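## Task

For every foam block, check the lot number printed on the shelf edge directly beneath it. Any block whose number occurs two or more times anywhere in the storeroom must end up on the desk, lying wholly on its top with nothing overhanging the edge downward. Blocks with a unique number must stay on the shelf they started on. The robot must not topple or finish leaning, or the task fails.

## Robot and tools

ROBOT. A TidyBot++: a four-caster mobile base (0.54 m long, 0.50 m wide, 0.38 m high) carrying one seven-joint arm with a two-finger gripper. The shoulder sits 0.12 m ahead of the base centre, 0.68 m up. Arm segments: upper arm 0.42 m, forearm 0.31 m, hand 0.31 m. It starts folded, hand down, wrist up to 0.08 m beyond the base front. Cameras: base_camera (fixed on the base) and wrist_camera (looks along the hand). Loose objects may occasionally get nudged by something else.

FRAMES. Base frame: origin on the floor below the base centre, x forward, y left, z up, metres. Odometry frame: the base frame as it was at scene start; base_odometry (x, y, heading in rad, left positive, -3.142 to 3.142) is counted from wheel turns, so slip looks like travel and it drifts a few cm over many moves. base_tilt gives forward/right lean in degrees.

TOOL move. One action per call, plus optional cameras (list of base_camera, wrist_camera or all; omitted means all, [] means none) and blocking (true/omitted: returns when everything is at rest; false: returns in about 0.5 s while motion continues).
- base: an object of relative offsets from where the base is when the command starts, in its own axes: translate_m (forward +, -2 to 2 m), strafe_m (left +, -2 to 2 m), rotate_rad (counter-clockwise from above +, -6.3 to 6.3 rad). Times out after 14 s.
- joints: absolute angle targets in rad by name: joint_1_rad (any angle; + is clockwise from above, opposite to heading), joint_2_rad (shoulder, -2.249 to 2.249, 0 = upper arm vertical, + leans forward), joint_3_rad (any), joint_4_rad (elbow, -2.579 to 2.579, 0 straight; with joint_3 at 3.14, negative bends forward), joint_5_rad (any), joint_6_rad (wrist, -2.099 to 2.099; negative bends the hand forward in the reference posture), joint_7_rad (any; hand down, + is counter-clockwise from above, 1.57 opens fingers left/right), gripper_pos (0 open, 1 closed; pad gap about 85 x (1 - gripper_pos) mm). Continuous joints take the short way, so send steps under half a turn.
- target: one absolute hand pose [x, y, z, qw, qx, qy, qz] in the base frame, metres then quaternion, matching the hand_pose line (point between the finger pads; its z runs along the fingers, y is the closing direction). With target, joints may contain only gripper_pos.
- speeds: caps for this action: translate_m and strafe_m 0.05 to 0.5 m/s (give only one when both move), rotate_rad 0.1 to 1.57 rad/s.
Unknown keys make the call invalid; out-of-range values get it refused, and a refusal (or an unrequested stop) cancels the rest of that reply's move, wait and finished_scene calls.

OTHER TOOLS. wait(seconds 0 to 10, cameras): lets time pass, returns state. stop(cameras): brakes all running motions. zoom_image(camera, region [x0, y0, x1, y1] in pixels from the top-left, at most 504 x 504) enlarges part of that camera's latest image; useful for reading lot labels. read_manual(section "licences") gives licence text only. finished_scene(scene = current scene number) ends the scene irreversibly; the goal must hold afterward without the robot.

RESULTS. Lines include base_odometry, base_tilt, joint_positions, Motor temperatures (per arm joint), motor_effort (% of max, peak in brackets), hand_pose, hand_target, gripper_pos, pictures (image order), move, earlier move, on_its_own, and base_status/joint_status/hand_status. Status words: done, moving, off_target (rested away from target and may still push), not_followed (a safety check withheld the targets; "joint command not followed" or "pose unreachable"), contact_stop, time_out, torque_fault, limit_stop_at_motor_heat. Gripper at 1 reading done means it holds nothing; off_target means an object stopped it. ARM HIT means a hard collision with the base or arm itself. MOTOR HOT warns at 60 °C; at 75 °C an over-temperature stop lets the arm sag for 30 to 60 s.

HAND TIPS. A hand target usually settles within about 3 cm; fix the error by adding (wanted - measured) position to your previous target. To keep a hand still, resend hand_target, not hand_pose. Carried objects make the arm sag; do not command a joint to its current reading while loaded. Poses reaching low and forward close to the base behave badly and may hit the base. A hand pointing down reaches at most about 0.94 m high, and only close in. Unreachable poses wander up to 10 s and end in time_out. Closed fingertips stick out about 20 mm beyond the hand point. When a lowered object touches a surface, hand_pose stops dropping while commands keep going lower.

AVOID. Dropping objects, releasing them while moving, slamming, hard hits or strong pushes, crushing something still resting on a surface, heavy twisting loads on the gripper. The arm does not avoid obstacles and keeps pushing if blocked; torque faults freeze the arm for 10 s. Never drive or rotate the base while the arm is snagged above about 0.6 m; stretching far out from the folded posture over nearby furniture or swinging an extended arm sideways can tip the robot. If it leans, pull the arm back or back the base away. Keep in mind that thinking time lets the simulation keep running.

Each tool is called after ">>>" as name(argument=value, ...), one argument or row to a line, values as JSON.

## Session

>>> move(
)

Scene clock: 0.00 s.
Motor temperatures (°C): [38 35 31 37 40 37 42]
base_odometry: x=+0.000 y=+0.000 heading=+0.000
base_tilt: forward=-0.4 right=+0.6
base_status: not commanded
joint_positions: joint_1_rad=-0.038 joint_2_rad=-0.374 joint_3_rad=+3.113 joint_4_rad=-2.523 joint_5_rad=-0.004 joint_6_rad=-0.911 joint_7_rad=+1.592 gripper_pos=+0.000
joint_status: not commanded
motor_effort: joint_1_rad=-1 joint_2_rad=-1 joint_3_rad=+1 joint_4_rad=+15 joint_5_rad=+1 joint_6_rad=+1 joint_7_rad=+0
hand_pose: x=+0.2532 y=+0.0103 z=+0.5912 quat_wxyz=(+0.003, +0.998, +0.042, +0.041) (m; base frame)
hand_target: x=+0.2524 y=+0.0102 z=+0.5907 quat_wxyz=(+0.003, +0.998, +0.042, +0.040) (m; base frame)
hand_status: not commanded
pictures: base_camera, wrist_camera
Images, in order (width x height): base_camera 644x364, wrist_camera 644x476.

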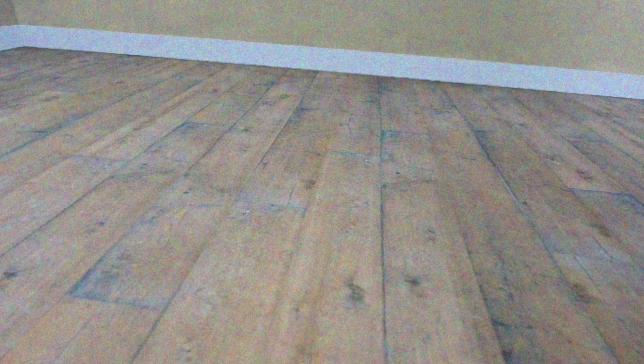

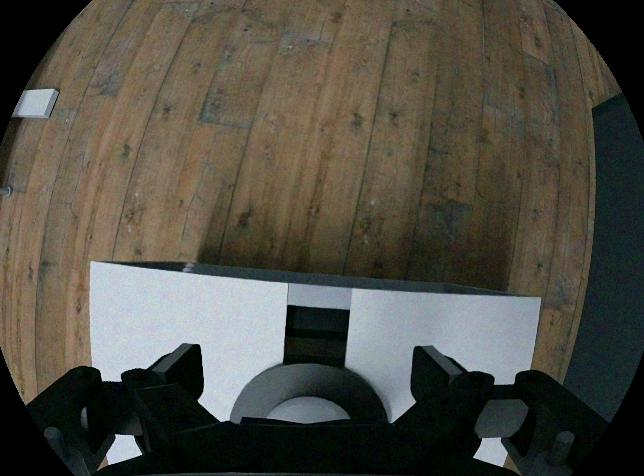

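>>> move(
  joints={"joint_6_rad":0.5},
)

>>> move(
  joints={"joint_1_rad":0.7},
  cameras=["wrist_camera"],
)

>>> move(
  joints={"joint_1_rad":-0.8},
  cameras=["wrist_camera"],
)

Scene clock: 2.30 s.
Motor temperatures (°C): [38 35 31 37 40 37 42]
move: done
base_odometry: x=+0.000 y=+0.000 heading=+0.000
base_tilt: forward=-0.3 right=+0.6
base_status: not commanded
joint_positions: joint_1_rad=-0.038 joint_2_rad=-0.374 joint_3_rad=+3.113 joint_4_rad=-2.522 joint_5_rad=-0.004 joint_6_rad=+0.445 joint_7_rad=+1.592 gripper_pos=+0.000
joint_status: all done
motor_effort: joint_1_rad=+0(1) joint_2_rad=-6(6) joint_3_rad=+1(1) joint_4_rad=+19(20) joint_5_rad=+1(1) joint_6_rad=+9(9) joint_7_rad=+0(1)
hand_pose: x=+0.5359 y=+0.0298 z=+0.8605 quat_wxyz=(-0.011, +0.752, +0.034, +0.659) (m; base frame)
hand_target: x=+0.5372 y=+0.0300 z=+0.8761 quat_wxyz=(-0.012, +0.734, +0.033, +0.678) (m; base frame)
hand_status: not commanded
pictures: base_camera, wrist_camera
Images, in order (width x height): base_camera 644x364, wrist_camera 644x476.

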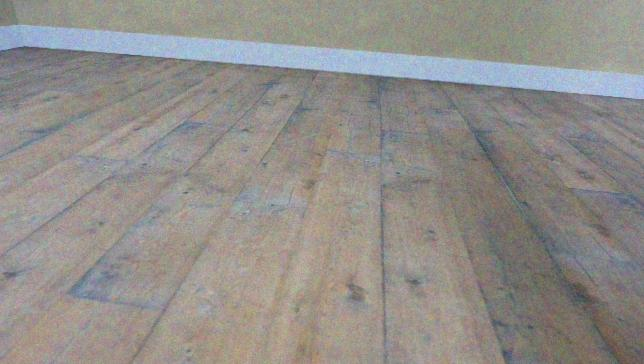

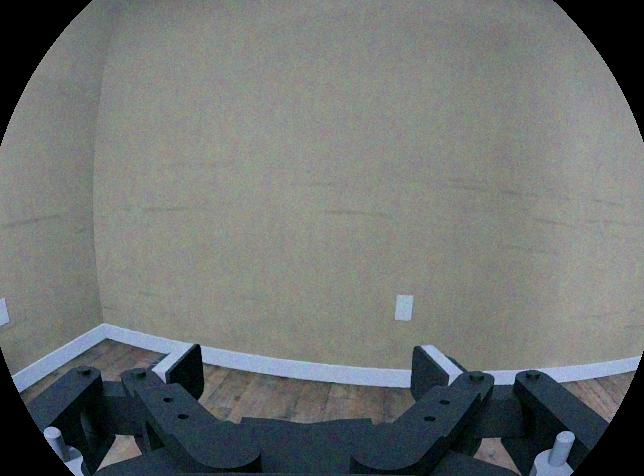

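Scene clock: 4.30 s.
Motor temperatures (°C): [38 35 31 37 40 37 42]
move: done
base_odometry: x=+0.000 y=+0.000 heading=+0.000
base_tilt: forward=-0.4 right=+0.6
base_status: not commanded
joint_positions: joint_1_rad=+0.681 joint_2_rad=-0.374 joint_3_rad=+3.113 joint_4_rad=-2.522 joint_5_rad=-0.004 joint_6_rad=+0.445 joint_7_rad=+1.592 gripper_pos=+0.000
joint_status: all done
motor_effort: joint_1_rad=+0(2) joint_2_rad=-6(7) joint_3_rad=+1(1) joint_4_rad=+19(20) joint_5_rad=+1(1) joint_6_rad=+8(9) joint_7_rad=+0(1)
hand_pose: x=+0.4522 y=-0.2524 z=+0.8605 quat_wxyz=(+0.221, +0.715, -0.233, +0.620) (m; base frame)
hand_target: x=+0.4485 y=-0.2593 z=+0.8761 quat_wxyz=(+0.234, +0.697, -0.234, +0.637) (m; base frame)
hand_status: not commanded
pictures: wrist_camera
Images, in order (width x height): wrist_camera 644x476.

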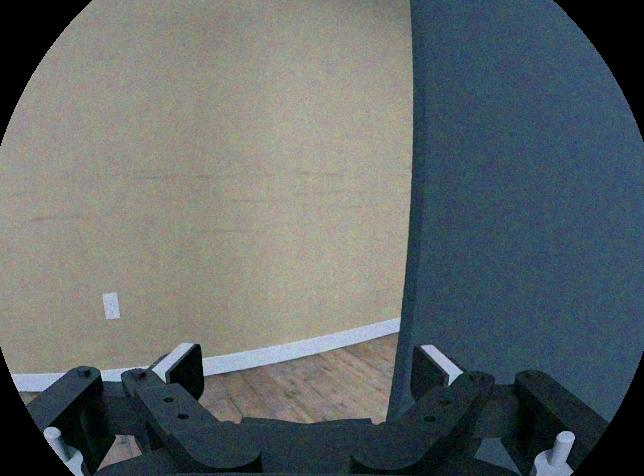

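Scene clock: 7.03 s.
Motor temperatures (°C): [38 35 31 37 40 38 42]
move: done
base_odometry: x=+0.000 y=+0.000 heading=+0.000
base_tilt: forward=-0.4 right=+0.6
base_status: not commanded
joint_positions: joint_1_rad=-0.781 joint_2_rad=-0.374 joint_3_rad=+3.113 joint_4_rad=-2.522 joint_5_rad=-0.004 joint_6_rad=+0.445 joint_7_rad=+1.592 gripper_pos=+0.000
joint_status: all done
motor_effort: joint_1_rad=+0(2) joint_2_rad=-5(6) joint_3_rad=+1(1) joint_4_rad=+20(21) joint_5_rad=+1(1) joint_6_rad=+9(9) joint_7_rad=+0(1)
hand_pose: x=+0.4058 y=+0.3040 z=+0.8606 quat_wxyz=(-0.250, +0.688, +0.304, +0.610) (m; base frame)
hand_target: x=+0.4009 y=+0.3104 z=+0.8761 quat_wxyz=(-0.263, +0.669, +0.304, +0.625) (m; base frame)
hand_status: not commanded
pictures: wrist_camera
Images, in order (width x height): wrist_camera 644x476.

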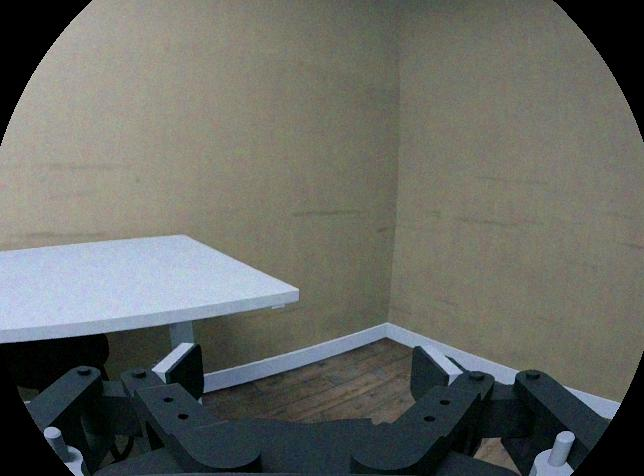

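>>> move(
  joints={"joint_1_rad":-1.57},
  cameras=["wrist_camera"],
)

>>> move(
  joints={"joint_1_rad":-2.3},
  cameras=["wrist_camera"],
)

>>> move(
  joints={"joint_1_rad":-3.1},
  cameras=["wrist_camera"],
)

>>> move(
  joints={"joint_1_rad":-3.7},
  cameras=["wrist_camera"],
)

Scene clock: 9.30 s.
Motor temperatures (°C): [38 35 31 37 40 38 42]
move: done
base_odometry: x=+0.000 y=+0.000 heading=+0.000
base_tilt: forward=-0.4 right=+0.6
base_status: not commanded
joint_positions: joint_1_rad=-1.551 joint_2_rad=-0.374 joint_3_rad=+3.113 joint_4_rad=-2.522 joint_5_rad=-0.004 joint_6_rad=+0.445 joint_7_rad=+1.592 gripper_pos=+0.000
joint_status: all done
motor_effort: joint_1_rad=-1(2) joint_2_rad=-5(6) joint_3_rad=+1(1) joint_4_rad=+19(21) joint_5_rad=+1(1) joint_6_rad=+9(10) joint_7_rad=+0(1)
hand_pose: x=+0.1133 y=+0.4179 z=+0.8606 quat_wxyz=(-0.460, +0.523, +0.540, +0.471) (m; base frame)
hand_target: x=+0.1053 y=+0.4191 z=+0.8761 quat_wxyz=(-0.478, +0.506, +0.533, +0.481) (m; base frame)
hand_status: not commanded
pictures: wrist_camera
Images, in order (width x height): wrist_camera 644x476.

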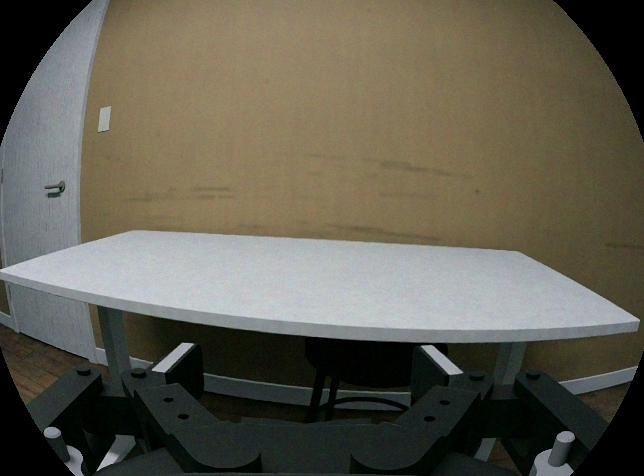

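Scene clock: 11.30 s.
Motor temperatures (°C): [38 35 31 37 40 38 42]
move: done
base_odometry: x=+0.000 y=+0.000 heading=+0.000
base_tilt: forward=-0.3 right=+0.6
base_status: not commanded
joint_positions: joint_1_rad=-2.281 joint_2_rad=-0.374 joint_3_rad=+3.113 joint_4_rad=-2.522 joint_5_rad=-0.004 joint_6_rad=+0.445 joint_7_rad=+1.592 gripper_pos=+0.000
joint_status: all done
motor_effort: joint_1_rad=-1(2) joint_2_rad=-5(7) joint_3_rad=+1(1) joint_4_rad=+20(21) joint_5_rad=+0(1) joint_6_rad=+9(9) joint_7_rad=+0(1)
hand_pose: x=-0.1640 y=+0.3076 z=+0.8606 quat_wxyz=(-0.598, +0.296, +0.692, +0.276) (m; base frame)
hand_target: x=-0.1707 y=+0.3032 z=+0.8761 quat_wxyz=(-0.618, +0.283, +0.678, +0.278) (m; base frame)
hand_status: not commanded
pictures: wrist_camera
Images, in order (width x height): wrist_camera 644x476.

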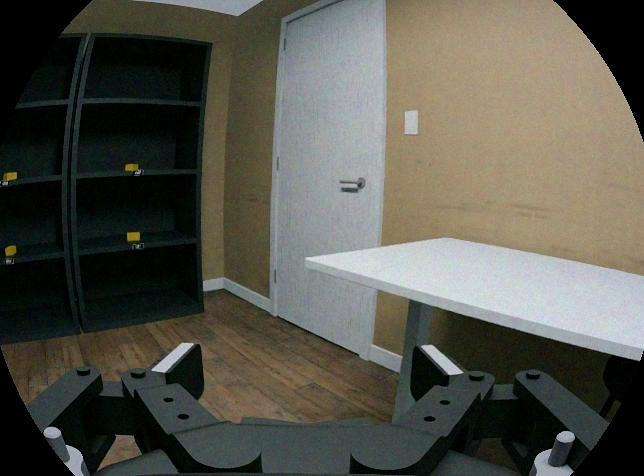

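Scene clock: 13.37 s.
Motor temperatures (°C): [38 35 31 37 40 38 42]
move: done
base_odometry: x=+0.000 y=+0.000 heading=+0.000
base_tilt: forward=-0.4 right=+0.6
base_status: not commanded
joint_positions: joint_1_rad=-3.081 joint_2_rad=-0.374 joint_3_rad=+3.113 joint_4_rad=-2.522 joint_5_rad=-0.004 joint_6_rad=+0.445 joint_7_rad=+1.592 gripper_pos=+0.000
joint_status: all done
motor_effort: joint_1_rad=-1(2) joint_2_rad=-5(6) joint_3_rad=+1(1) joint_4_rad=+20(21) joint_5_rad=+1(1) joint_6_rad=+8(9) joint_7_rad=-1(1)
hand_pose: x=-0.2988 y=+0.0113 z=+0.8606 quat_wxyz=(-0.658, +0.003, +0.752, +0.021) (m; base frame)
hand_target: x=-0.3003 y=+0.0034 z=+0.8761 quat_wxyz=(-0.678, -0.004, +0.735, +0.015) (m; base frame)
hand_status: not commanded
pictures: wrist_camera
Images, in order (width x height): wrist_camera 644x476.

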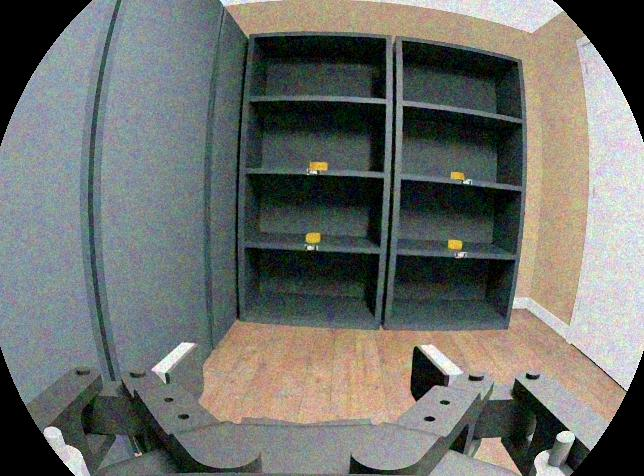

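Scene clock: 15.20 s.
Motor temperatures (°C): [38 35 31 37 40 38 42]
move: done
base_odometry: x=+0.000 y=+0.000 heading=+0.000
base_tilt: forward=-0.4 right=+0.6
base_status: not commanded
joint_positions: joint_1_rad=-3.681 joint_2_rad=-0.374 joint_3_rad=+3.113 joint_4_rad=-2.522 joint_5_rad=-0.004 joint_6_rad=+0.445 joint_7_rad=+1.592 gripper_pos=+0.000
joint_status: all done
motor_effort: joint_1_rad=-1(2) joint_2_rad=-6(7) joint_3_rad=+1(1) joint_4_rad=+20(21) joint_5_rad=+1(1) joint_6_rad=+9(9) joint_7_rad=+0(1)
hand_pose: x=-0.2322 y=-0.2266 z=+0.8606 quat_wxyz=(-0.635, -0.219, +0.720, -0.174) (m; base frame)
hand_target: x=-0.2290 y=-0.2339 z=+0.8761 quat_wxyz=(-0.652, -0.221, +0.701, -0.186) (m; base frame)
hand_status: not commanded
pictures: wrist_camera
Images, in order (width x height): wrist_camera 644x476.

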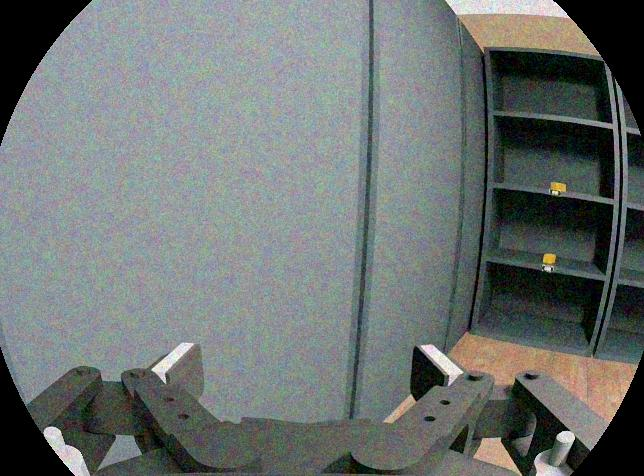

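>>> move(
  joints={"joint_1_rad":-1.57},
  cameras=[],
)

>>> move(
  joints={"joint_1_rad":0.0},
  base={"rotate_rad":3.12},
  cameras=["wrist_camera"],
)

>>> zoom_image(
  camera="wrist_camera",
  region=[230, 140, 540, 290],
)

Scene clock: 18.80 s.
Motor temperatures (°C): [38 35 31 37 40 38 42]
move: done
base_odometry: x=+0.000 y=+0.000 heading=+0.000
base_tilt: forward=-0.4 right=+0.6
base_status: not commanded
joint_positions: joint_1_rad=-1.589 joint_2_rad=-0.374 joint_3_rad=+3.113 joint_4_rad=-2.522 joint_5_rad=-0.004 joint_6_rad=+0.445 joint_7_rad=+1.592 gripper_pos=+0.000
joint_status: all done
motor_effort: joint_1_rad=+0(2) joint_2_rad=-6(6) joint_3_rad=+1(1) joint_4_rad=+19(20) joint_5_rad=+1(1) joint_6_rad=+9(9) joint_7_rad=+0(1)
hand_pose: x=+0.0976 y=+0.4174 z=+0.8607 quat_wxyz=(-0.469, +0.513, +0.550, +0.463) (m; base frame)
hand_target: x=+0.1053 y=+0.4191 z=+0.8761 quat_wxyz=(-0.478, +0.506, +0.533, +0.481) (m; base frame)
hand_status: not commanded
pictures: none
No camera images: "cameras" was empty.

Scene clock: 22.23 s.
Motor temperatures (°C): [38 35 31 37 40 38 42]
move: done
base_odometry: x=+0.000 y=+0.000 heading=+3.119
base_tilt: forward=-0.3 right=+0.6
base_status: done
joint_positions: joint_1_rad=-0.019 joint_2_rad=-0.374 joint_3_rad=+3.113 joint_4_rad=-2.522 joint_5_rad=-0.004 joint_6_rad=+0.445 joint_7_rad=+1.592 gripper_pos=+0.000
joint_status: all done
motor_effort: joint_1_rad=+0(2) joint_2_rad=-5(7) joint_3_rad=+1(2) joint_4_rad=+19(21) joint_5_rad=+1(1) joint_6_rad=+9(9) joint_7_rad=+0(1)
hand_pose: x=+0.5364 y=+0.0216 z=+0.8607 quat_wxyz=(-0.005, +0.752, +0.026, +0.659) (m; base frame)
hand_target: x=+0.5381 y=+0.0140 z=+0.8761 quat_wxyz=(+0.001, +0.735, +0.019, +0.678) (m; base frame)
hand_status: not commanded
pictures: wrist_camera
Images, in order (width x height): wrist_camera 644x476.

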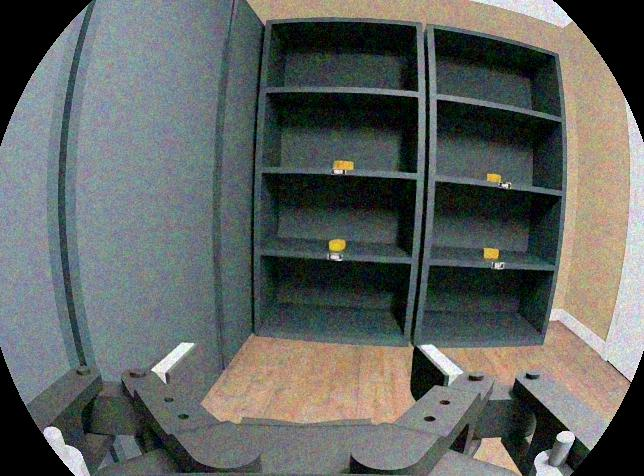

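Scaled by 1.626.

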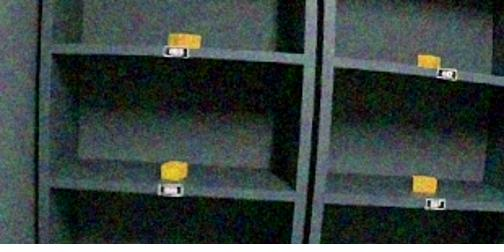

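>>> move(
  base={"translate_m":0.6,"strafe_m":-0.1},
  cameras=["wrist_camera"],
)

>>> zoom_image(
  camera="wrist_camera",
  region=[230, 140, 430, 290],
)

>>> zoom_image(
  camera="wrist_camera",
  region=[430, 150, 630, 300],
)

Scene clock: 25.07 s.
Motor temperatures (°C): [38 35 31 37 40 38 42]
move: done
base_odometry: x=-0.598 y=+0.113 heading=+3.121
base_tilt: forward=-0.3 right=+0.6
base_status: done
joint_positions: joint_1_rad=-0.018 joint_2_rad=-0.375 joint_3_rad=+3.113 joint_4_rad=-2.522 joint_5_rad=-0.004 joint_6_rad=+0.448 joint_7_rad=+1.592 gripper_pos=+0.000
joint_status: not commanded
motor_effort: joint_1_rad=+0(1) joint_2_rad=-5(8) joint_3_rad=+1(1) joint_4_rad=+21(21) joint_5_rad=+1(1) joint_6_rad=+8(10) joint_7_rad=+0(1)
hand_pose: x=+0.5363 y=+0.0215 z=+0.8619 quat_wxyz=(-0.005, +0.751, +0.026, +0.660) (m; base frame)
hand_target: x=+0.5381 y=+0.0140 z=+0.8761 quat_wxyz=(+0.001, +0.735, +0.019, +0.678) (m; base frame)
hand_status: not commanded
pictures: wrist_camera
Images, in order (width x height): wrist_camera 644x476.

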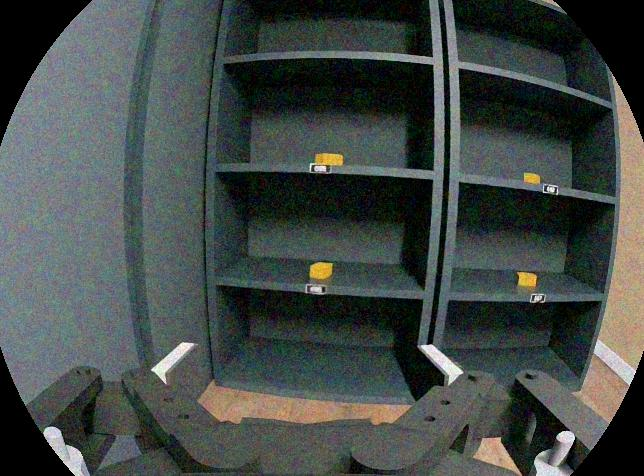

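Scaled by 2.520.

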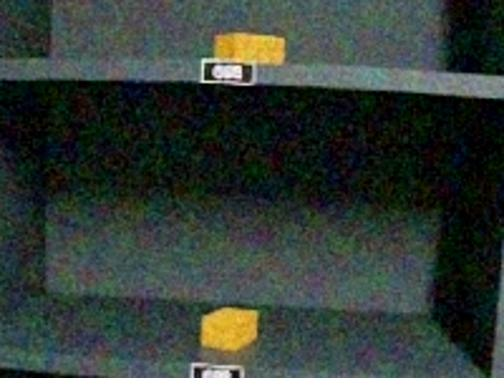

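Scaled by 2.520.

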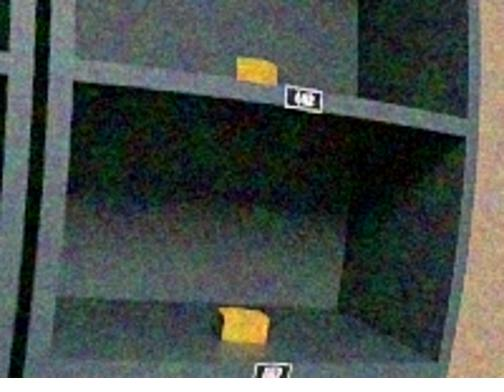

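>>> move(
  base={"translate_m":0.4},
  cameras=["wrist_camera"],
)

>>> zoom_image(
  camera="wrist_camera",
  region=[230, 120, 410, 190],
)

>>> zoom_image(
  camera="wrist_camera",
  region=[230, 260, 410, 350],
)

>>> zoom_image(
  camera="wrist_camera",
  region=[480, 130, 640, 360],
)

Scene clock: 27.50 s.
Motor temperatures (°C): [38 35 31 37 40 38 42]
move: done
base_odometry: x=-0.998 y=+0.122 heading=+3.120
base_tilt: forward=-0.3 right=+0.6
base_status: done
joint_positions: joint_1_rad=-0.018 joint_2_rad=-0.373 joint_3_rad=+3.113 joint_4_rad=-2.522 joint_5_rad=-0.004 joint_6_rad=+0.448 joint_7_rad=+1.592 gripper_pos=+0.000
joint_status: not commanded
motor_effort: joint_1_rad=-1(1) joint_2_rad=-5(9) joint_3_rad=+1(2) joint_4_rad=+20(21) joint_5_rad=+1(1) joint_6_rad=+9(9) joint_7_rad=+0(1)
hand_pose: x=+0.5367 y=+0.0214 z=+0.8613 quat_wxyz=(-0.005, +0.751, +0.026, +0.660) (m; base frame)
hand_target: x=+0.5381 y=+0.0140 z=+0.8761 quat_wxyz=(+0.001, +0.735, +0.019, +0.678) (m; base frame)
hand_status: not commanded
pictures: wrist_camera
Images, in order (width x height): wrist_camera 644x476.

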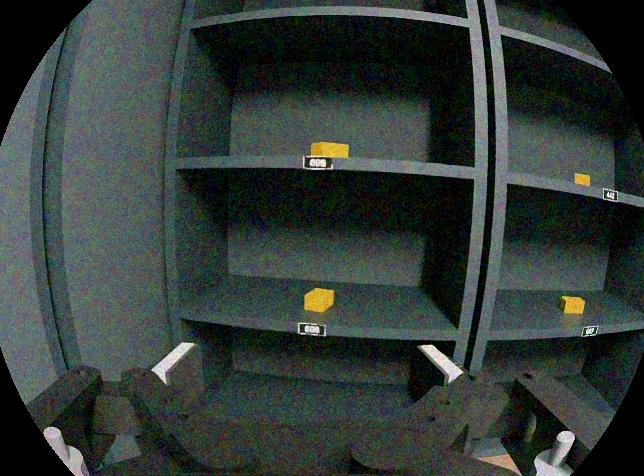

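Scaled by 2.800.

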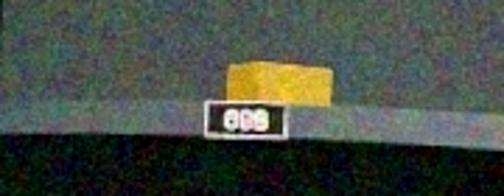

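Scaled by 2.800.

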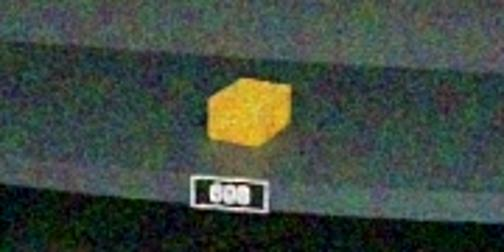

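Scaled by 2.191.

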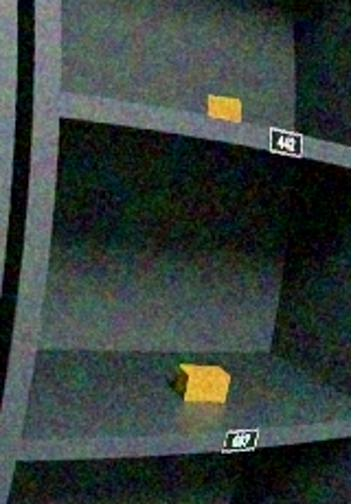

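>>> move(
  base={"translate_m":0.32},
  cameras=["wrist_camera"],
)

>>> zoom_image(
  camera="wrist_camera",
  region=[250, 120, 370, 190],
)

>>> move(
  base={"strafe_m":-0.6},
  cameras=["wrist_camera"],
)

>>> zoom_image(
  camera="wrist_camera",
  region=[240, 120, 440, 200],
)

Scene clock: 29.87 s.
Motor temperatures (°C): [38 35 31 37 40 38 42]
move: done
base_odometry: x=-1.318 y=+0.129 heading=+3.119
base_tilt: forward=-0.3 right=+0.6
base_status: done
joint_positions: joint_1_rad=-0.018 joint_2_rad=-0.372 joint_3_rad=+3.113 joint_4_rad=-2.522 joint_5_rad=-0.004 joint_6_rad=+0.449 joint_7_rad=+1.592 gripper_pos=+0.000
joint_status: not commanded
motor_effort: joint_1_rad=-1(1) joint_2_rad=-5(10) joint_3_rad=+1(1) joint_4_rad=+20(21) joint_5_rad=+1(1) joint_6_rad=+9(10) joint_7_rad=+0(1)
hand_pose: x=+0.5369 y=+0.0214 z=+0.8610 quat_wxyz=(-0.005, +0.751, +0.026, +0.659) (m; base frame)
hand_target: x=+0.5381 y=+0.0140 z=+0.8761 quat_wxyz=(+0.001, +0.735, +0.019, +0.678) (m; base frame)
hand_status: not commanded
pictures: wrist_camera
Images, in order (width x height): wrist_camera 644x476.

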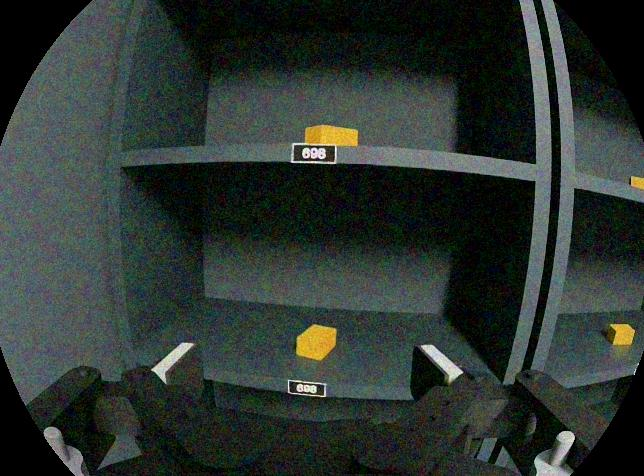

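Scaled by 4.200.

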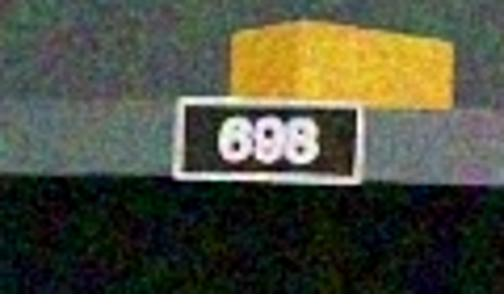

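Scene clock: 32.43 s.
Motor temperatures (°C): [38 35 31 37 40 38 42]
move: done
base_odometry: x=-1.304 y=+0.729 heading=+3.120
base_tilt: forward=-0.4 right=+0.6
base_status: done
joint_positions: joint_1_rad=-0.017 joint_2_rad=-0.372 joint_3_rad=+3.113 joint_4_rad=-2.522 joint_5_rad=-0.004 joint_6_rad=+0.449 joint_7_rad=+1.592 gripper_pos=+0.000
joint_status: not commanded
motor_effort: joint_1_rad=+0(1) joint_2_rad=-6(7) joint_3_rad=+1(2) joint_4_rad=+19(20) joint_5_rad=+1(1) joint_6_rad=+9(9) joint_7_rad=+0(1)
hand_pose: x=+0.5370 y=+0.0211 z=+0.8611 quat_wxyz=(-0.004, +0.751, +0.026, +0.660) (m; base frame)
hand_target: x=+0.5381 y=+0.0140 z=+0.8761 quat_wxyz=(+0.001, +0.735, +0.019, +0.678) (m; base frame)
hand_status: not commanded
pictures: wrist_camera
Images, in order (width x height): wrist_camera 644x476.

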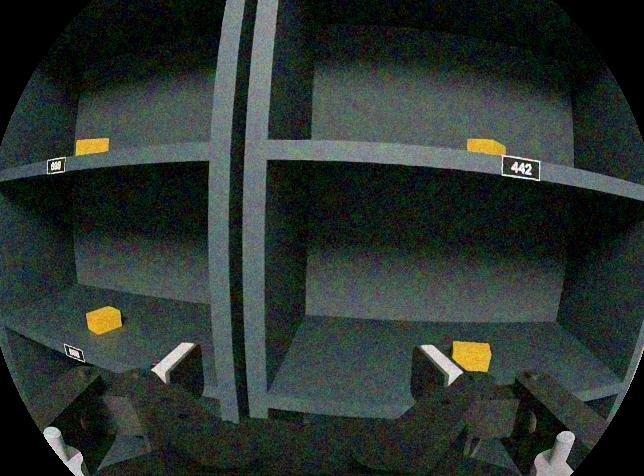

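Scaled by 2.520.

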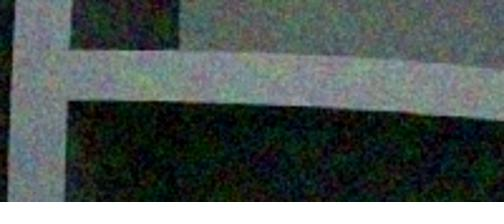

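>>> move(
  base={"strafe_m":-0.12},
  joints={"joint_6_rad":0.0},
  cameras=["wrist_camera"],
)

>>> zoom_image(
  camera="wrist_camera",
  region=[340, 150, 560, 330],
)

>>> move(
  base={"strafe_m":0.7},
  cameras=["wrist_camera"],
)

>>> zoom_image(
  camera="wrist_camera",
  region=[250, 150, 430, 330],
)

Scene clock: 34.00 s.
Motor temperatures (°C): [38 35 31 37 40 38 42]
move: done
base_odometry: x=-1.302 y=+0.849 heading=+3.120
base_tilt: forward=-0.3 right=+0.6
base_status: done
joint_positions: joint_1_rad=-0.016 joint_2_rad=-0.372 joint_3_rad=+3.113 joint_4_rad=-2.521 joint_5_rad=-0.004 joint_6_rad=+0.034 joint_7_rad=+1.592 gripper_pos=+0.000
joint_status: all done
motor_effort: joint_1_rad=+0(1) joint_2_rad=-5(7) joint_3_rad=+1(2) joint_4_rad=+19(21) joint_5_rad=+1(1) joint_6_rad=+7(10) joint_7_rad=+0(0)
hand_pose: x=+0.4947 y=+0.0181 z=+0.7404 quat_wxyz=(-0.002, +0.871, +0.028, +0.491) (m; base frame)
hand_target: x=+0.4882 y=+0.0118 z=+0.7304 quat_wxyz=(+0.002, +0.880, +0.022, +0.475) (m; base frame)
hand_status: not commanded
pictures: wrist_camera
Images, in order (width x height): wrist_camera 644x476.

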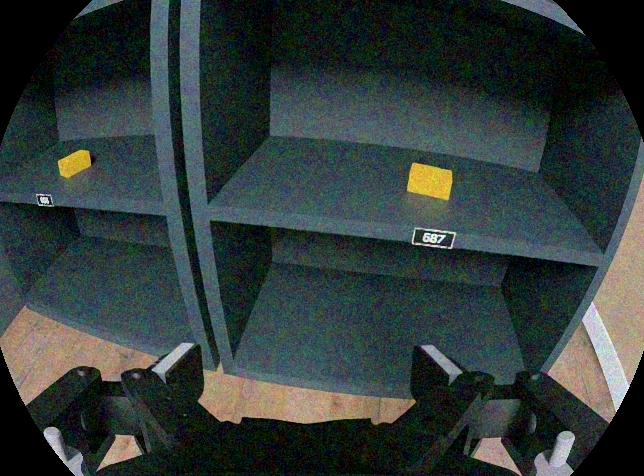

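Scaled by 2.291.

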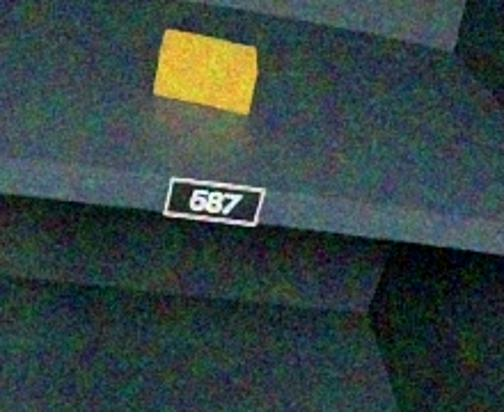

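Scene clock: 36.90 s.
Motor temperatures (°C): [38 35 31 37 40 38 42]
move: done
base_odometry: x=-1.318 y=+0.149 heading=+3.119
base_tilt: forward=-0.3 right=+0.6
base_status: done
joint_positions: joint_1_rad=-0.015 joint_2_rad=-0.373 joint_3_rad=+3.113 joint_4_rad=-2.521 joint_5_rad=-0.004 joint_6_rad=+0.033 joint_7_rad=+1.592 gripper_pos=+0.000
joint_status: not commanded
motor_effort: joint_1_rad=+0(1) joint_2_rad=-6(6) joint_3_rad=+1(2) joint_4_rad=+19(20) joint_5_rad=+1(1) joint_6_rad=+7(8) joint_7_rad=+0(1)
hand_pose: x=+0.4945 y=+0.0178 z=+0.7405 quat_wxyz=(-0.002, +0.871, +0.028, +0.491) (m; base frame)
hand_target: x=+0.4882 y=+0.0118 z=+0.7304 quat_wxyz=(+0.002, +0.880, +0.022, +0.475) (m; base frame)
hand_status: not commanded
pictures: wrist_camera
Images, in order (width x height): wrist_camera 644x476.

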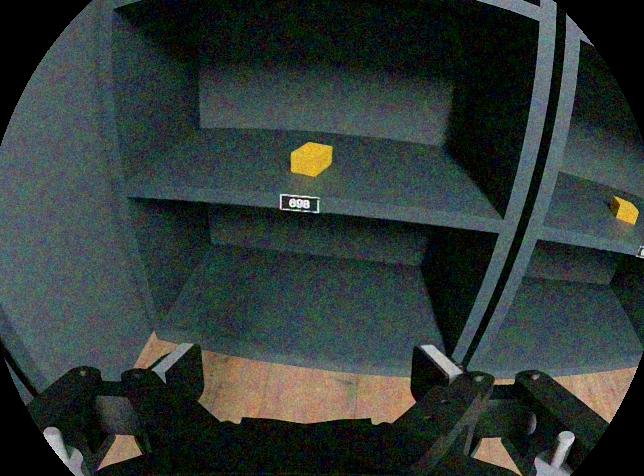

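Scaled by 2.800.

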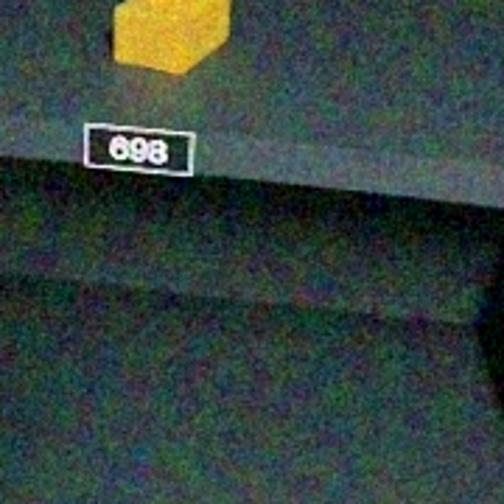

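>>> move(
  joints={"joint_1_rad":0.0,"joint_2_rad":0.7,"joint_4_rad":-1.7,"joint_6_rad":-0.05},
  cameras=["wrist_camera"],
)

>>> zoom_image(
  camera="wrist_camera",
  region=[230, 150, 430, 330],
)

Scene clock: 40.43 s.
Motor temperatures (°C): [38 35 31 37 40 38 42]
move: done
base_odometry: x=-1.318 y=+0.149 heading=+3.119
base_tilt: forward=-0.3 right=+0.6
base_status: not commanded
joint_positions: joint_1_rad=-0.015 joint_2_rad=+0.674 joint_3_rad=+3.113 joint_4_rad=-1.718 joint_5_rad=-0.004 joint_6_rad=+0.000 joint_7_rad=+1.592 gripper_pos=+0.000
joint_status: all done
motor_effort: joint_1_rad=+0(2) joint_2_rad=-36(39) joint_3_rad=-1(1) joint_4_rad=+16(20) joint_5_rad=+1(1) joint_6_rad=+6(8) joint_7_rad=+0(1)
hand_pose: x=+0.8069 y=+0.0298 z=+0.5527 quat_wxyz=(-0.012, +0.930, +0.022, +0.366) (m; base frame)
hand_target: x=+0.8005 y=+0.0192 z=+0.5325 quat_wxyz=(-0.010, +0.941, +0.015, +0.339) (m; base frame)
hand_status: not commanded
pictures: wrist_camera
Images, in order (width x height): wrist_camera 644x476.

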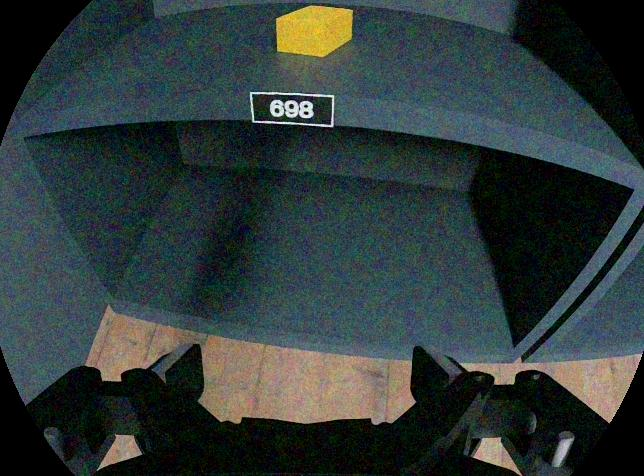

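Scaled by 2.520.

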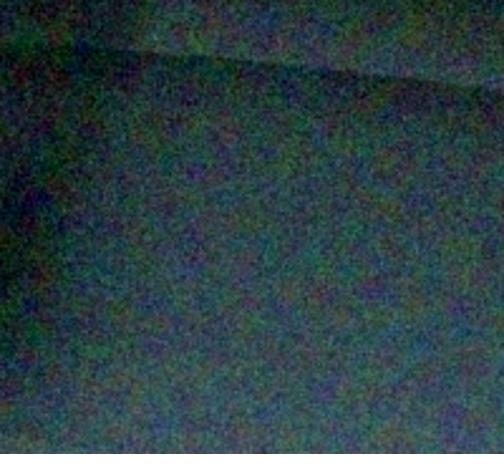

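>>> move(
  joints={"joint_1_rad":0.02,"joint_2_rad":0.425,"joint_4_rad":-1.67,"joint_6_rad":-0.48,"joint_7_rad":1.09},
  cameras=[],
)

>>> move(
  base={"translate_m":0.28},
)

Scene clock: 42.93 s.
Motor temperatures (°C): [38 35 31 37 40 38 42]
move: done
base_odometry: x=-1.318 y=+0.149 heading=+3.119
base_tilt: forward=-0.3 right=+0.6
base_status: not commanded
joint_positions: joint_1_rad=+0.001 joint_2_rad=+0.411 joint_3_rad=+3.113 joint_4_rad=-1.681 joint_5_rad=-0.004 joint_6_rad=-0.428 joint_7_rad=+1.135 gripper_pos=+0.000
joint_status: all done
motor_effort: joint_1_rad=-1(2) joint_2_rad=-32(40) joint_3_rad=+0(1) joint_4_rad=+18(19) joint_5_rad=+1(1) joint_6_rad=+6(7) joint_7_rad=+0(1)
hand_pose: x=+0.7405 y=+0.0179 z=+0.6580 quat_wxyz=(-0.077, +0.931, -0.197, +0.296) (m; base frame)
hand_target: x=+0.7314 y=+0.0063 z=+0.6454 quat_wxyz=(-0.074, +0.932, -0.229, +0.270) (m; base frame)
hand_status: not commanded
pictures: none
No camera images: "cameras" was empty.

Scene clock: 44.80 s.
Motor temperatures (°C): [38 35 31 37 40 38 42]
move: done
base_odometry: x=-1.598 y=+0.155 heading=+3.120
base_tilt: forward=-0.3 right=+0.6
base_status: done
joint_positions: joint_1_rad=+0.002 joint_2_rad=+0.412 joint_3_rad=+3.113 joint_4_rad=-1.678 joint_5_rad=-0.004 joint_6_rad=-0.434 joint_7_rad=+1.133 gripper_pos=+0.000
joint_status: not commanded
motor_effort: joint_1_rad=-1(1) joint_2_rad=-32(34) joint_3_rad=+0(1) joint_4_rad=+18(20) joint_5_rad=+1(1) joint_6_rad=+6(6) joint_7_rad=-1(1)
hand_pose: x=+0.7402 y=+0.0173 z=+0.6576 quat_wxyz=(-0.076, +0.932, -0.199, +0.294) (m; base frame)
hand_target: x=+0.7314 y=+0.0063 z=+0.6454 quat_wxyz=(-0.074, +0.932, -0.229, +0.270) (m; base frame)
hand_status: not commanded
pictures: base_camera, wrist_camera
Images, in order (width x height): base_camera 644x364, wrist_camera 644x476.

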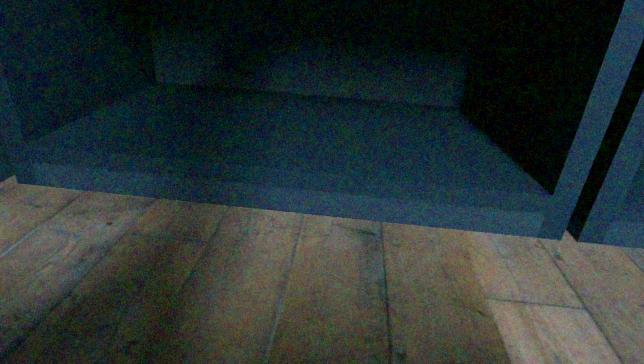

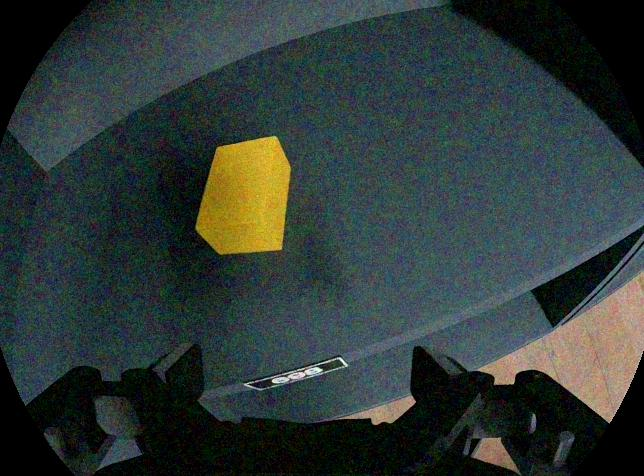

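>>> move(
  base={"translate_m":0.165,"strafe_m":0.015},
  joints={"joint_7_rad":1.0},
  speeds={"translate_m":0.15},
  cameras=["wrist_camera"],
)

Scene clock: 47.17 s.
Motor temperatures (°C): [38 35 31 37 40 38 42]
move: done
base_odometry: x=-1.763 y=+0.144 heading=+3.120
base_tilt: forward=-0.3 right=+0.6
base_status: done
joint_positions: joint_1_rad=+0.004 joint_2_rad=+0.412 joint_3_rad=+3.113 joint_4_rad=-1.678 joint_5_rad=-0.004 joint_6_rad=-0.435 joint_7_rad=+1.028 gripper_pos=+0.000
joint_status: all done
motor_effort: joint_1_rad=+0(2) joint_2_rad=-31(34) joint_3_rad=+0(2) joint_4_rad=+18(19) joint_5_rad=+1(1) joint_6_rad=+5(6) joint_7_rad=+0(1)
hand_pose: x=+0.7398 y=+0.0164 z=+0.6575 quat_wxyz=(-0.091, +0.920, -0.248, +0.289) (m; base frame)
hand_target: x=+0.7314 y=+0.0063 z=+0.6454 quat_wxyz=(-0.087, +0.921, -0.271, +0.266) (m; base frame)
hand_status: not commanded
pictures: wrist_camera
Images, in order (width x height): wrist_camera 644x476.

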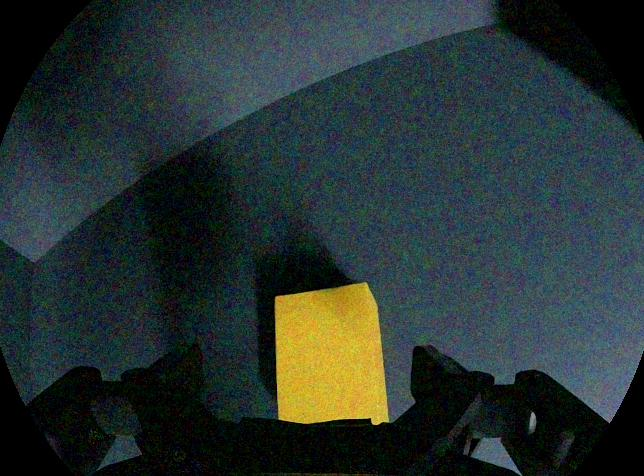

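>>> move(
  joints={"joint_1_rad":0.03,"joint_2_rad":0.565,"joint_4_rad":-1.645,"joint_6_rad":-0.37,"joint_7_rad":1.0},
  cameras=["wrist_camera"],
)

Scene clock: 48.77 s.
Motor temperatures (°C): [38 35 31 37 40 38 42]
move: done
base_odometry: x=-1.763 y=+0.144 heading=+3.120
base_tilt: forward=-0.3 right=+0.6
base_status: not commanded
joint_positions: joint_1_rad=+0.011 joint_2_rad=+0.550 joint_3_rad=+3.113 joint_4_rad=-1.659 joint_5_rad=-0.004 joint_6_rad=-0.413 joint_7_rad=+1.028 gripper_pos=+0.000
joint_status: all done
motor_effort: joint_1_rad=-1(2) joint_2_rad=-35(38) joint_3_rad=-1(1) joint_4_rad=+16(18) joint_5_rad=+1(1) joint_6_rad=+5(7) joint_7_rad=+0(1)
hand_pose: x=+0.7457 y=+0.0118 z=+0.5834 quat_wxyz=(-0.079, +0.932, -0.256, +0.245) (m; base frame)
hand_target: x=+0.7621 y=-0.0003 z=+0.5865 quat_wxyz=(-0.086, +0.920, -0.277, +0.264) (m; base frame)
hand_status: not commanded
pictures: wrist_camera
Images, in order (width x height): wrist_camera 644x476.

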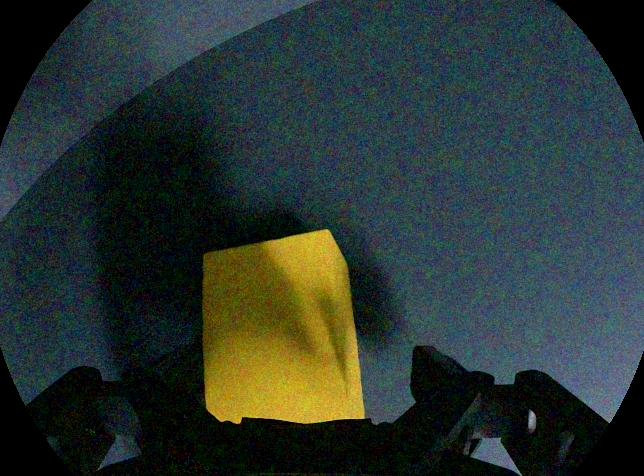

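>>> move(
  base={"translate_m":0.025,"strafe_m":0.014},
  speeds={"translate_m":0.08},
  cameras=["wrist_camera"],
)

Scene clock: 49.87 s.
Motor temperatures (°C): [38 35 31 37 40 38 42]
move: done
base_odometry: x=-1.788 y=+0.130 heading=+3.120
base_tilt: forward=-0.3 right=+0.6
base_status: done
joint_positions: joint_1_rad=+0.016 joint_2_rad=+0.550 joint_3_rad=+3.113 joint_4_rad=-1.657 joint_5_rad=-0.004 joint_6_rad=-0.413 joint_7_rad=+1.028 gripper_pos=+0.000
joint_status: not commanded
motor_effort: joint_1_rad=-1(3) joint_2_rad=-35(36) joint_3_rad=-1(2) joint_4_rad=+16(17) joint_5_rad=+1(1) joint_6_rad=+4(5) joint_7_rad=+0(1)
hand_pose: x=+0.7465 y=+0.0087 z=+0.5841 quat_wxyz=(-0.079, +0.931, -0.259, +0.246) (m; base frame)
hand_target: x=+0.7621 y=-0.0003 z=+0.5865 quat_wxyz=(-0.086, +0.920, -0.277, +0.264) (m; base frame)
hand_status: not commanded
pictures: wrist_camera
Images, in order (width x height): wrist_camera 644x476.

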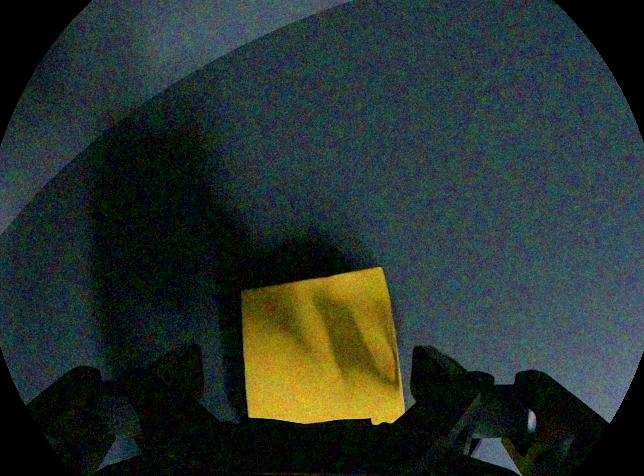

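>>> move(
  joints={"gripper_pos":0.6},
  cameras=["wrist_camera"],
)

Scene clock: 50.87 s.
Motor temperatures (°C): [38 35 31 37 40 38 42]
move: off_target
base_odometry: x=-1.788 y=+0.130 heading=+3.120
base_tilt: forward=-0.3 right=+0.6
base_status: not commanded
joint_positions: joint_1_rad=+0.016 joint_2_rad=+0.547 joint_3_rad=+3.113 joint_4_rad=-1.656 joint_5_rad=-0.004 joint_6_rad=-0.413 joint_7_rad=+1.028 gripper_pos=+0.419
joint_status: gripper_pos off_target (ended at +0.419, target +0.600)
motor_effort: joint_1_rad=+0(1) joint_2_rad=-35(36) joint_3_rad=-1(1) joint_4_rad=+16(17) joint_5_rad=+0(1) joint_6_rad=+5(5) joint_7_rad=+0(0)
hand_pose: x=+0.7475 y=+0.0087 z=+0.5866 quat_wxyz=(-0.079, +0.930, -0.258, +0.248) (m; base frame)
hand_target: x=+0.7621 y=-0.0003 z=+0.5865 quat_wxyz=(-0.086, +0.920, -0.277, +0.264) (m; base frame)
hand_status: not commanded
pictures: wrist_camera
Images, in order (width x height): wrist_camera 644x476.

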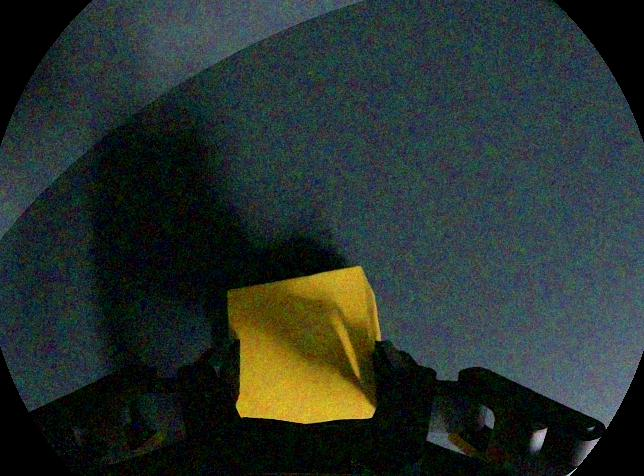

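>>> move(
  joints={"joint_1_rad":0.03,"joint_2_rad":0.44,"joint_4_rad":-1.66,"joint_6_rad":-0.45},
  cameras=["wrist_camera"],
)

>>> move(
  base={"translate_m":-0.7},
  cameras=[],
)

>>> move(
  base={"translate_m":-0.9},
  joints={"joint_1_rad":0.0,"joint_2_rad":-0.2,"joint_4_rad":-1.4,"joint_6_rad":-1.33,"joint_7_rad":1.57},
  cameras=[],
)

>>> move(
  base={"rotate_rad":-1.56},
)

Scene clock: 52.97 s.
Motor temperatures (°C): [38 35 31 37 40 38 42]
move: done
base_odometry: x=-1.788 y=+0.130 heading=+3.120
base_tilt: forward=-0.3 right=+0.6
base_status: not commanded
joint_positions: joint_1_rad=+0.016 joint_2_rad=+0.427 joint_3_rad=+3.113 joint_4_rad=-1.656 joint_5_rad=-0.004 joint_6_rad=-0.418 joint_7_rad=+1.028 gripper_pos=+0.419
joint_status: all done
motor_effort: joint_1_rad=-1(2) joint_2_rad=-33(38) joint_3_rad=+0(1) joint_4_rad=+18(19) joint_5_rad=+1(1) joint_6_rad=+6(6) joint_7_rad=+0(1)
hand_pose: x=+0.7532 y=+0.0086 z=+0.6615 quat_wxyz=(-0.093, +0.915, -0.253, +0.301) (m; base frame)
hand_target: x=+0.7429 y=+0.0000 z=+0.6457 quat_wxyz=(-0.089, +0.916, -0.274, +0.278) (m; base frame)
hand_status: not commanded
pictures: wrist_camera
Images, in order (width x height): wrist_camera 644x476.

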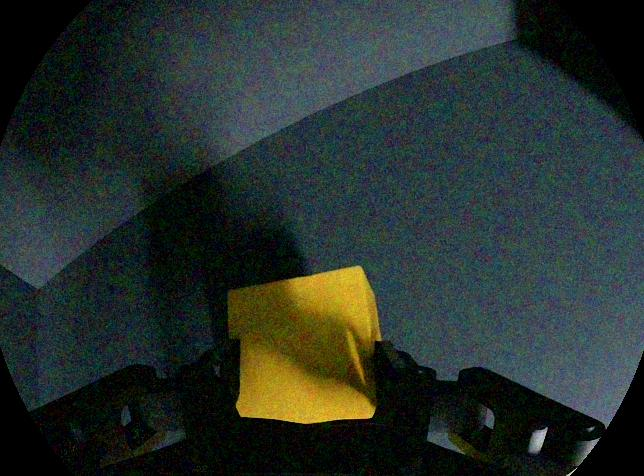

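Scene clock: 55.77 s.
Motor temperatures (°C): [38 35 31 37 40 38 42]
move: done
base_odometry: x=-1.088 y=+0.115 heading=+3.119
base_tilt: forward=-0.3 right=+0.6
base_status: done
joint_positions: joint_1_rad=+0.017 joint_2_rad=+0.427 joint_3_rad=+3.113 joint_4_rad=-1.656 joint_5_rad=-0.004 joint_6_rad=-0.418 joint_7_rad=+1.028 gripper_pos=+0.419
joint_status: not commanded
motor_effort: joint_1_rad=-1(2) joint_2_rad=-32(36) joint_3_rad=-1(1) joint_4_rad=+18(19) joint_5_rad=+1(1) joint_6_rad=+5(6) joint_7_rad=+0(1)
hand_pose: x=+0.7532 y=+0.0077 z=+0.6613 quat_wxyz=(-0.093, +0.914, -0.254, +0.301) (m; base frame)
hand_target: x=+0.7429 y=+0.0000 z=+0.6457 quat_wxyz=(-0.089, +0.916, -0.274, +0.278) (m; base frame)
hand_status: not commanded
pictures: none
No camera images: "cameras" was empty.

Scene clock: 58.97 s.
Motor temperatures (°C): [38 35 31 37 40 38 42]
move: done
base_odometry: x=-0.189 y=+0.095 heading=+3.119
base_tilt: forward=-0.4 right=+0.6
base_status: done
joint_positions: joint_1_rad=+0.017 joint_2_rad=-0.205 joint_3_rad=+3.113 joint_4_rad=-1.415 joint_5_rad=-0.004 joint_6_rad=-1.283 joint_7_rad=+1.527 gripper_pos=+0.419
joint_status: all done
motor_effort: joint_1_rad=+0(2) joint_2_rad=-11(37) joint_3_rad=+1(1) joint_4_rad=+19(21) joint_5_rad=+1(1) joint_6_rad=+6(7) joint_7_rad=+0(1)
hand_pose: x=+0.5151 y=+0.0086 z=+0.9566 quat_wxyz=(-0.008, +0.948, -0.015, +0.318) (m; base frame)
hand_target: x=+0.5066 y=+0.0152 z=+0.9531 quat_wxyz=(-0.004, +0.954, +0.014, +0.301) (m; base frame)
hand_status: not commanded
pictures: none
No camera images: "cameras" was empty.

Scene clock: 61.27 s.
Motor temperatures (°C): [38 35 31 37 40 38 42]
move: done
base_odometry: x=-0.189 y=+0.095 heading=+1.560
base_tilt: forward=-0.3 right=+0.6
base_status: done
joint_positions: joint_1_rad=+0.013 joint_2_rad=-0.205 joint_3_rad=+3.115 joint_4_rad=-1.415 joint_5_rad=-0.004 joint_6_rad=-1.283 joint_7_rad=+1.527 gripper_pos=+0.419
joint_status: not commanded
motor_effort: joint_1_rad=+0(2) joint_2_rad=-11(14) joint_3_rad=+1(3) joint_4_rad=+21(21) joint_5_rad=+1(2) joint_6_rad=+6(6) joint_7_rad=+0(1)
hand_pose: x=+0.5151 y=+0.0094 z=+0.9566 quat_wxyz=(-0.009, +0.948, -0.014, +0.318) (m; base frame)
hand_target: x=+0.5066 y=+0.0152 z=+0.9531 quat_wxyz=(-0.004, +0.954, +0.014, +0.301) (m; base frame)
hand_status: not commanded
pictures: base_camera, wrist_camera
Images, in order (width x height): base_camera 644x364, wrist_camera 644x476.

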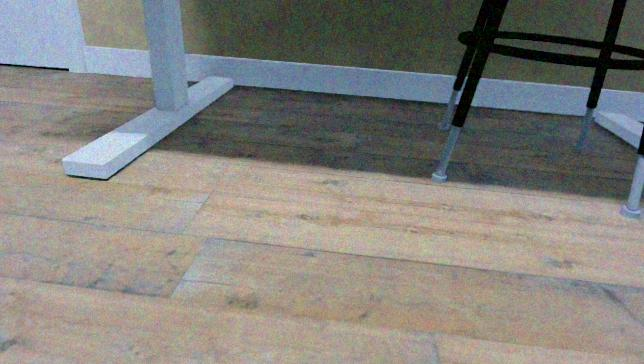

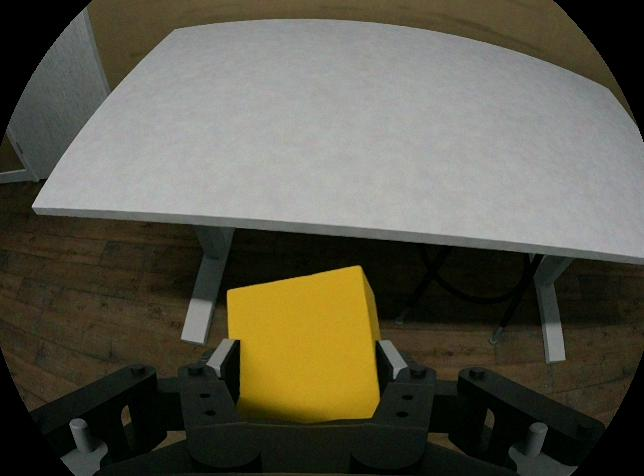

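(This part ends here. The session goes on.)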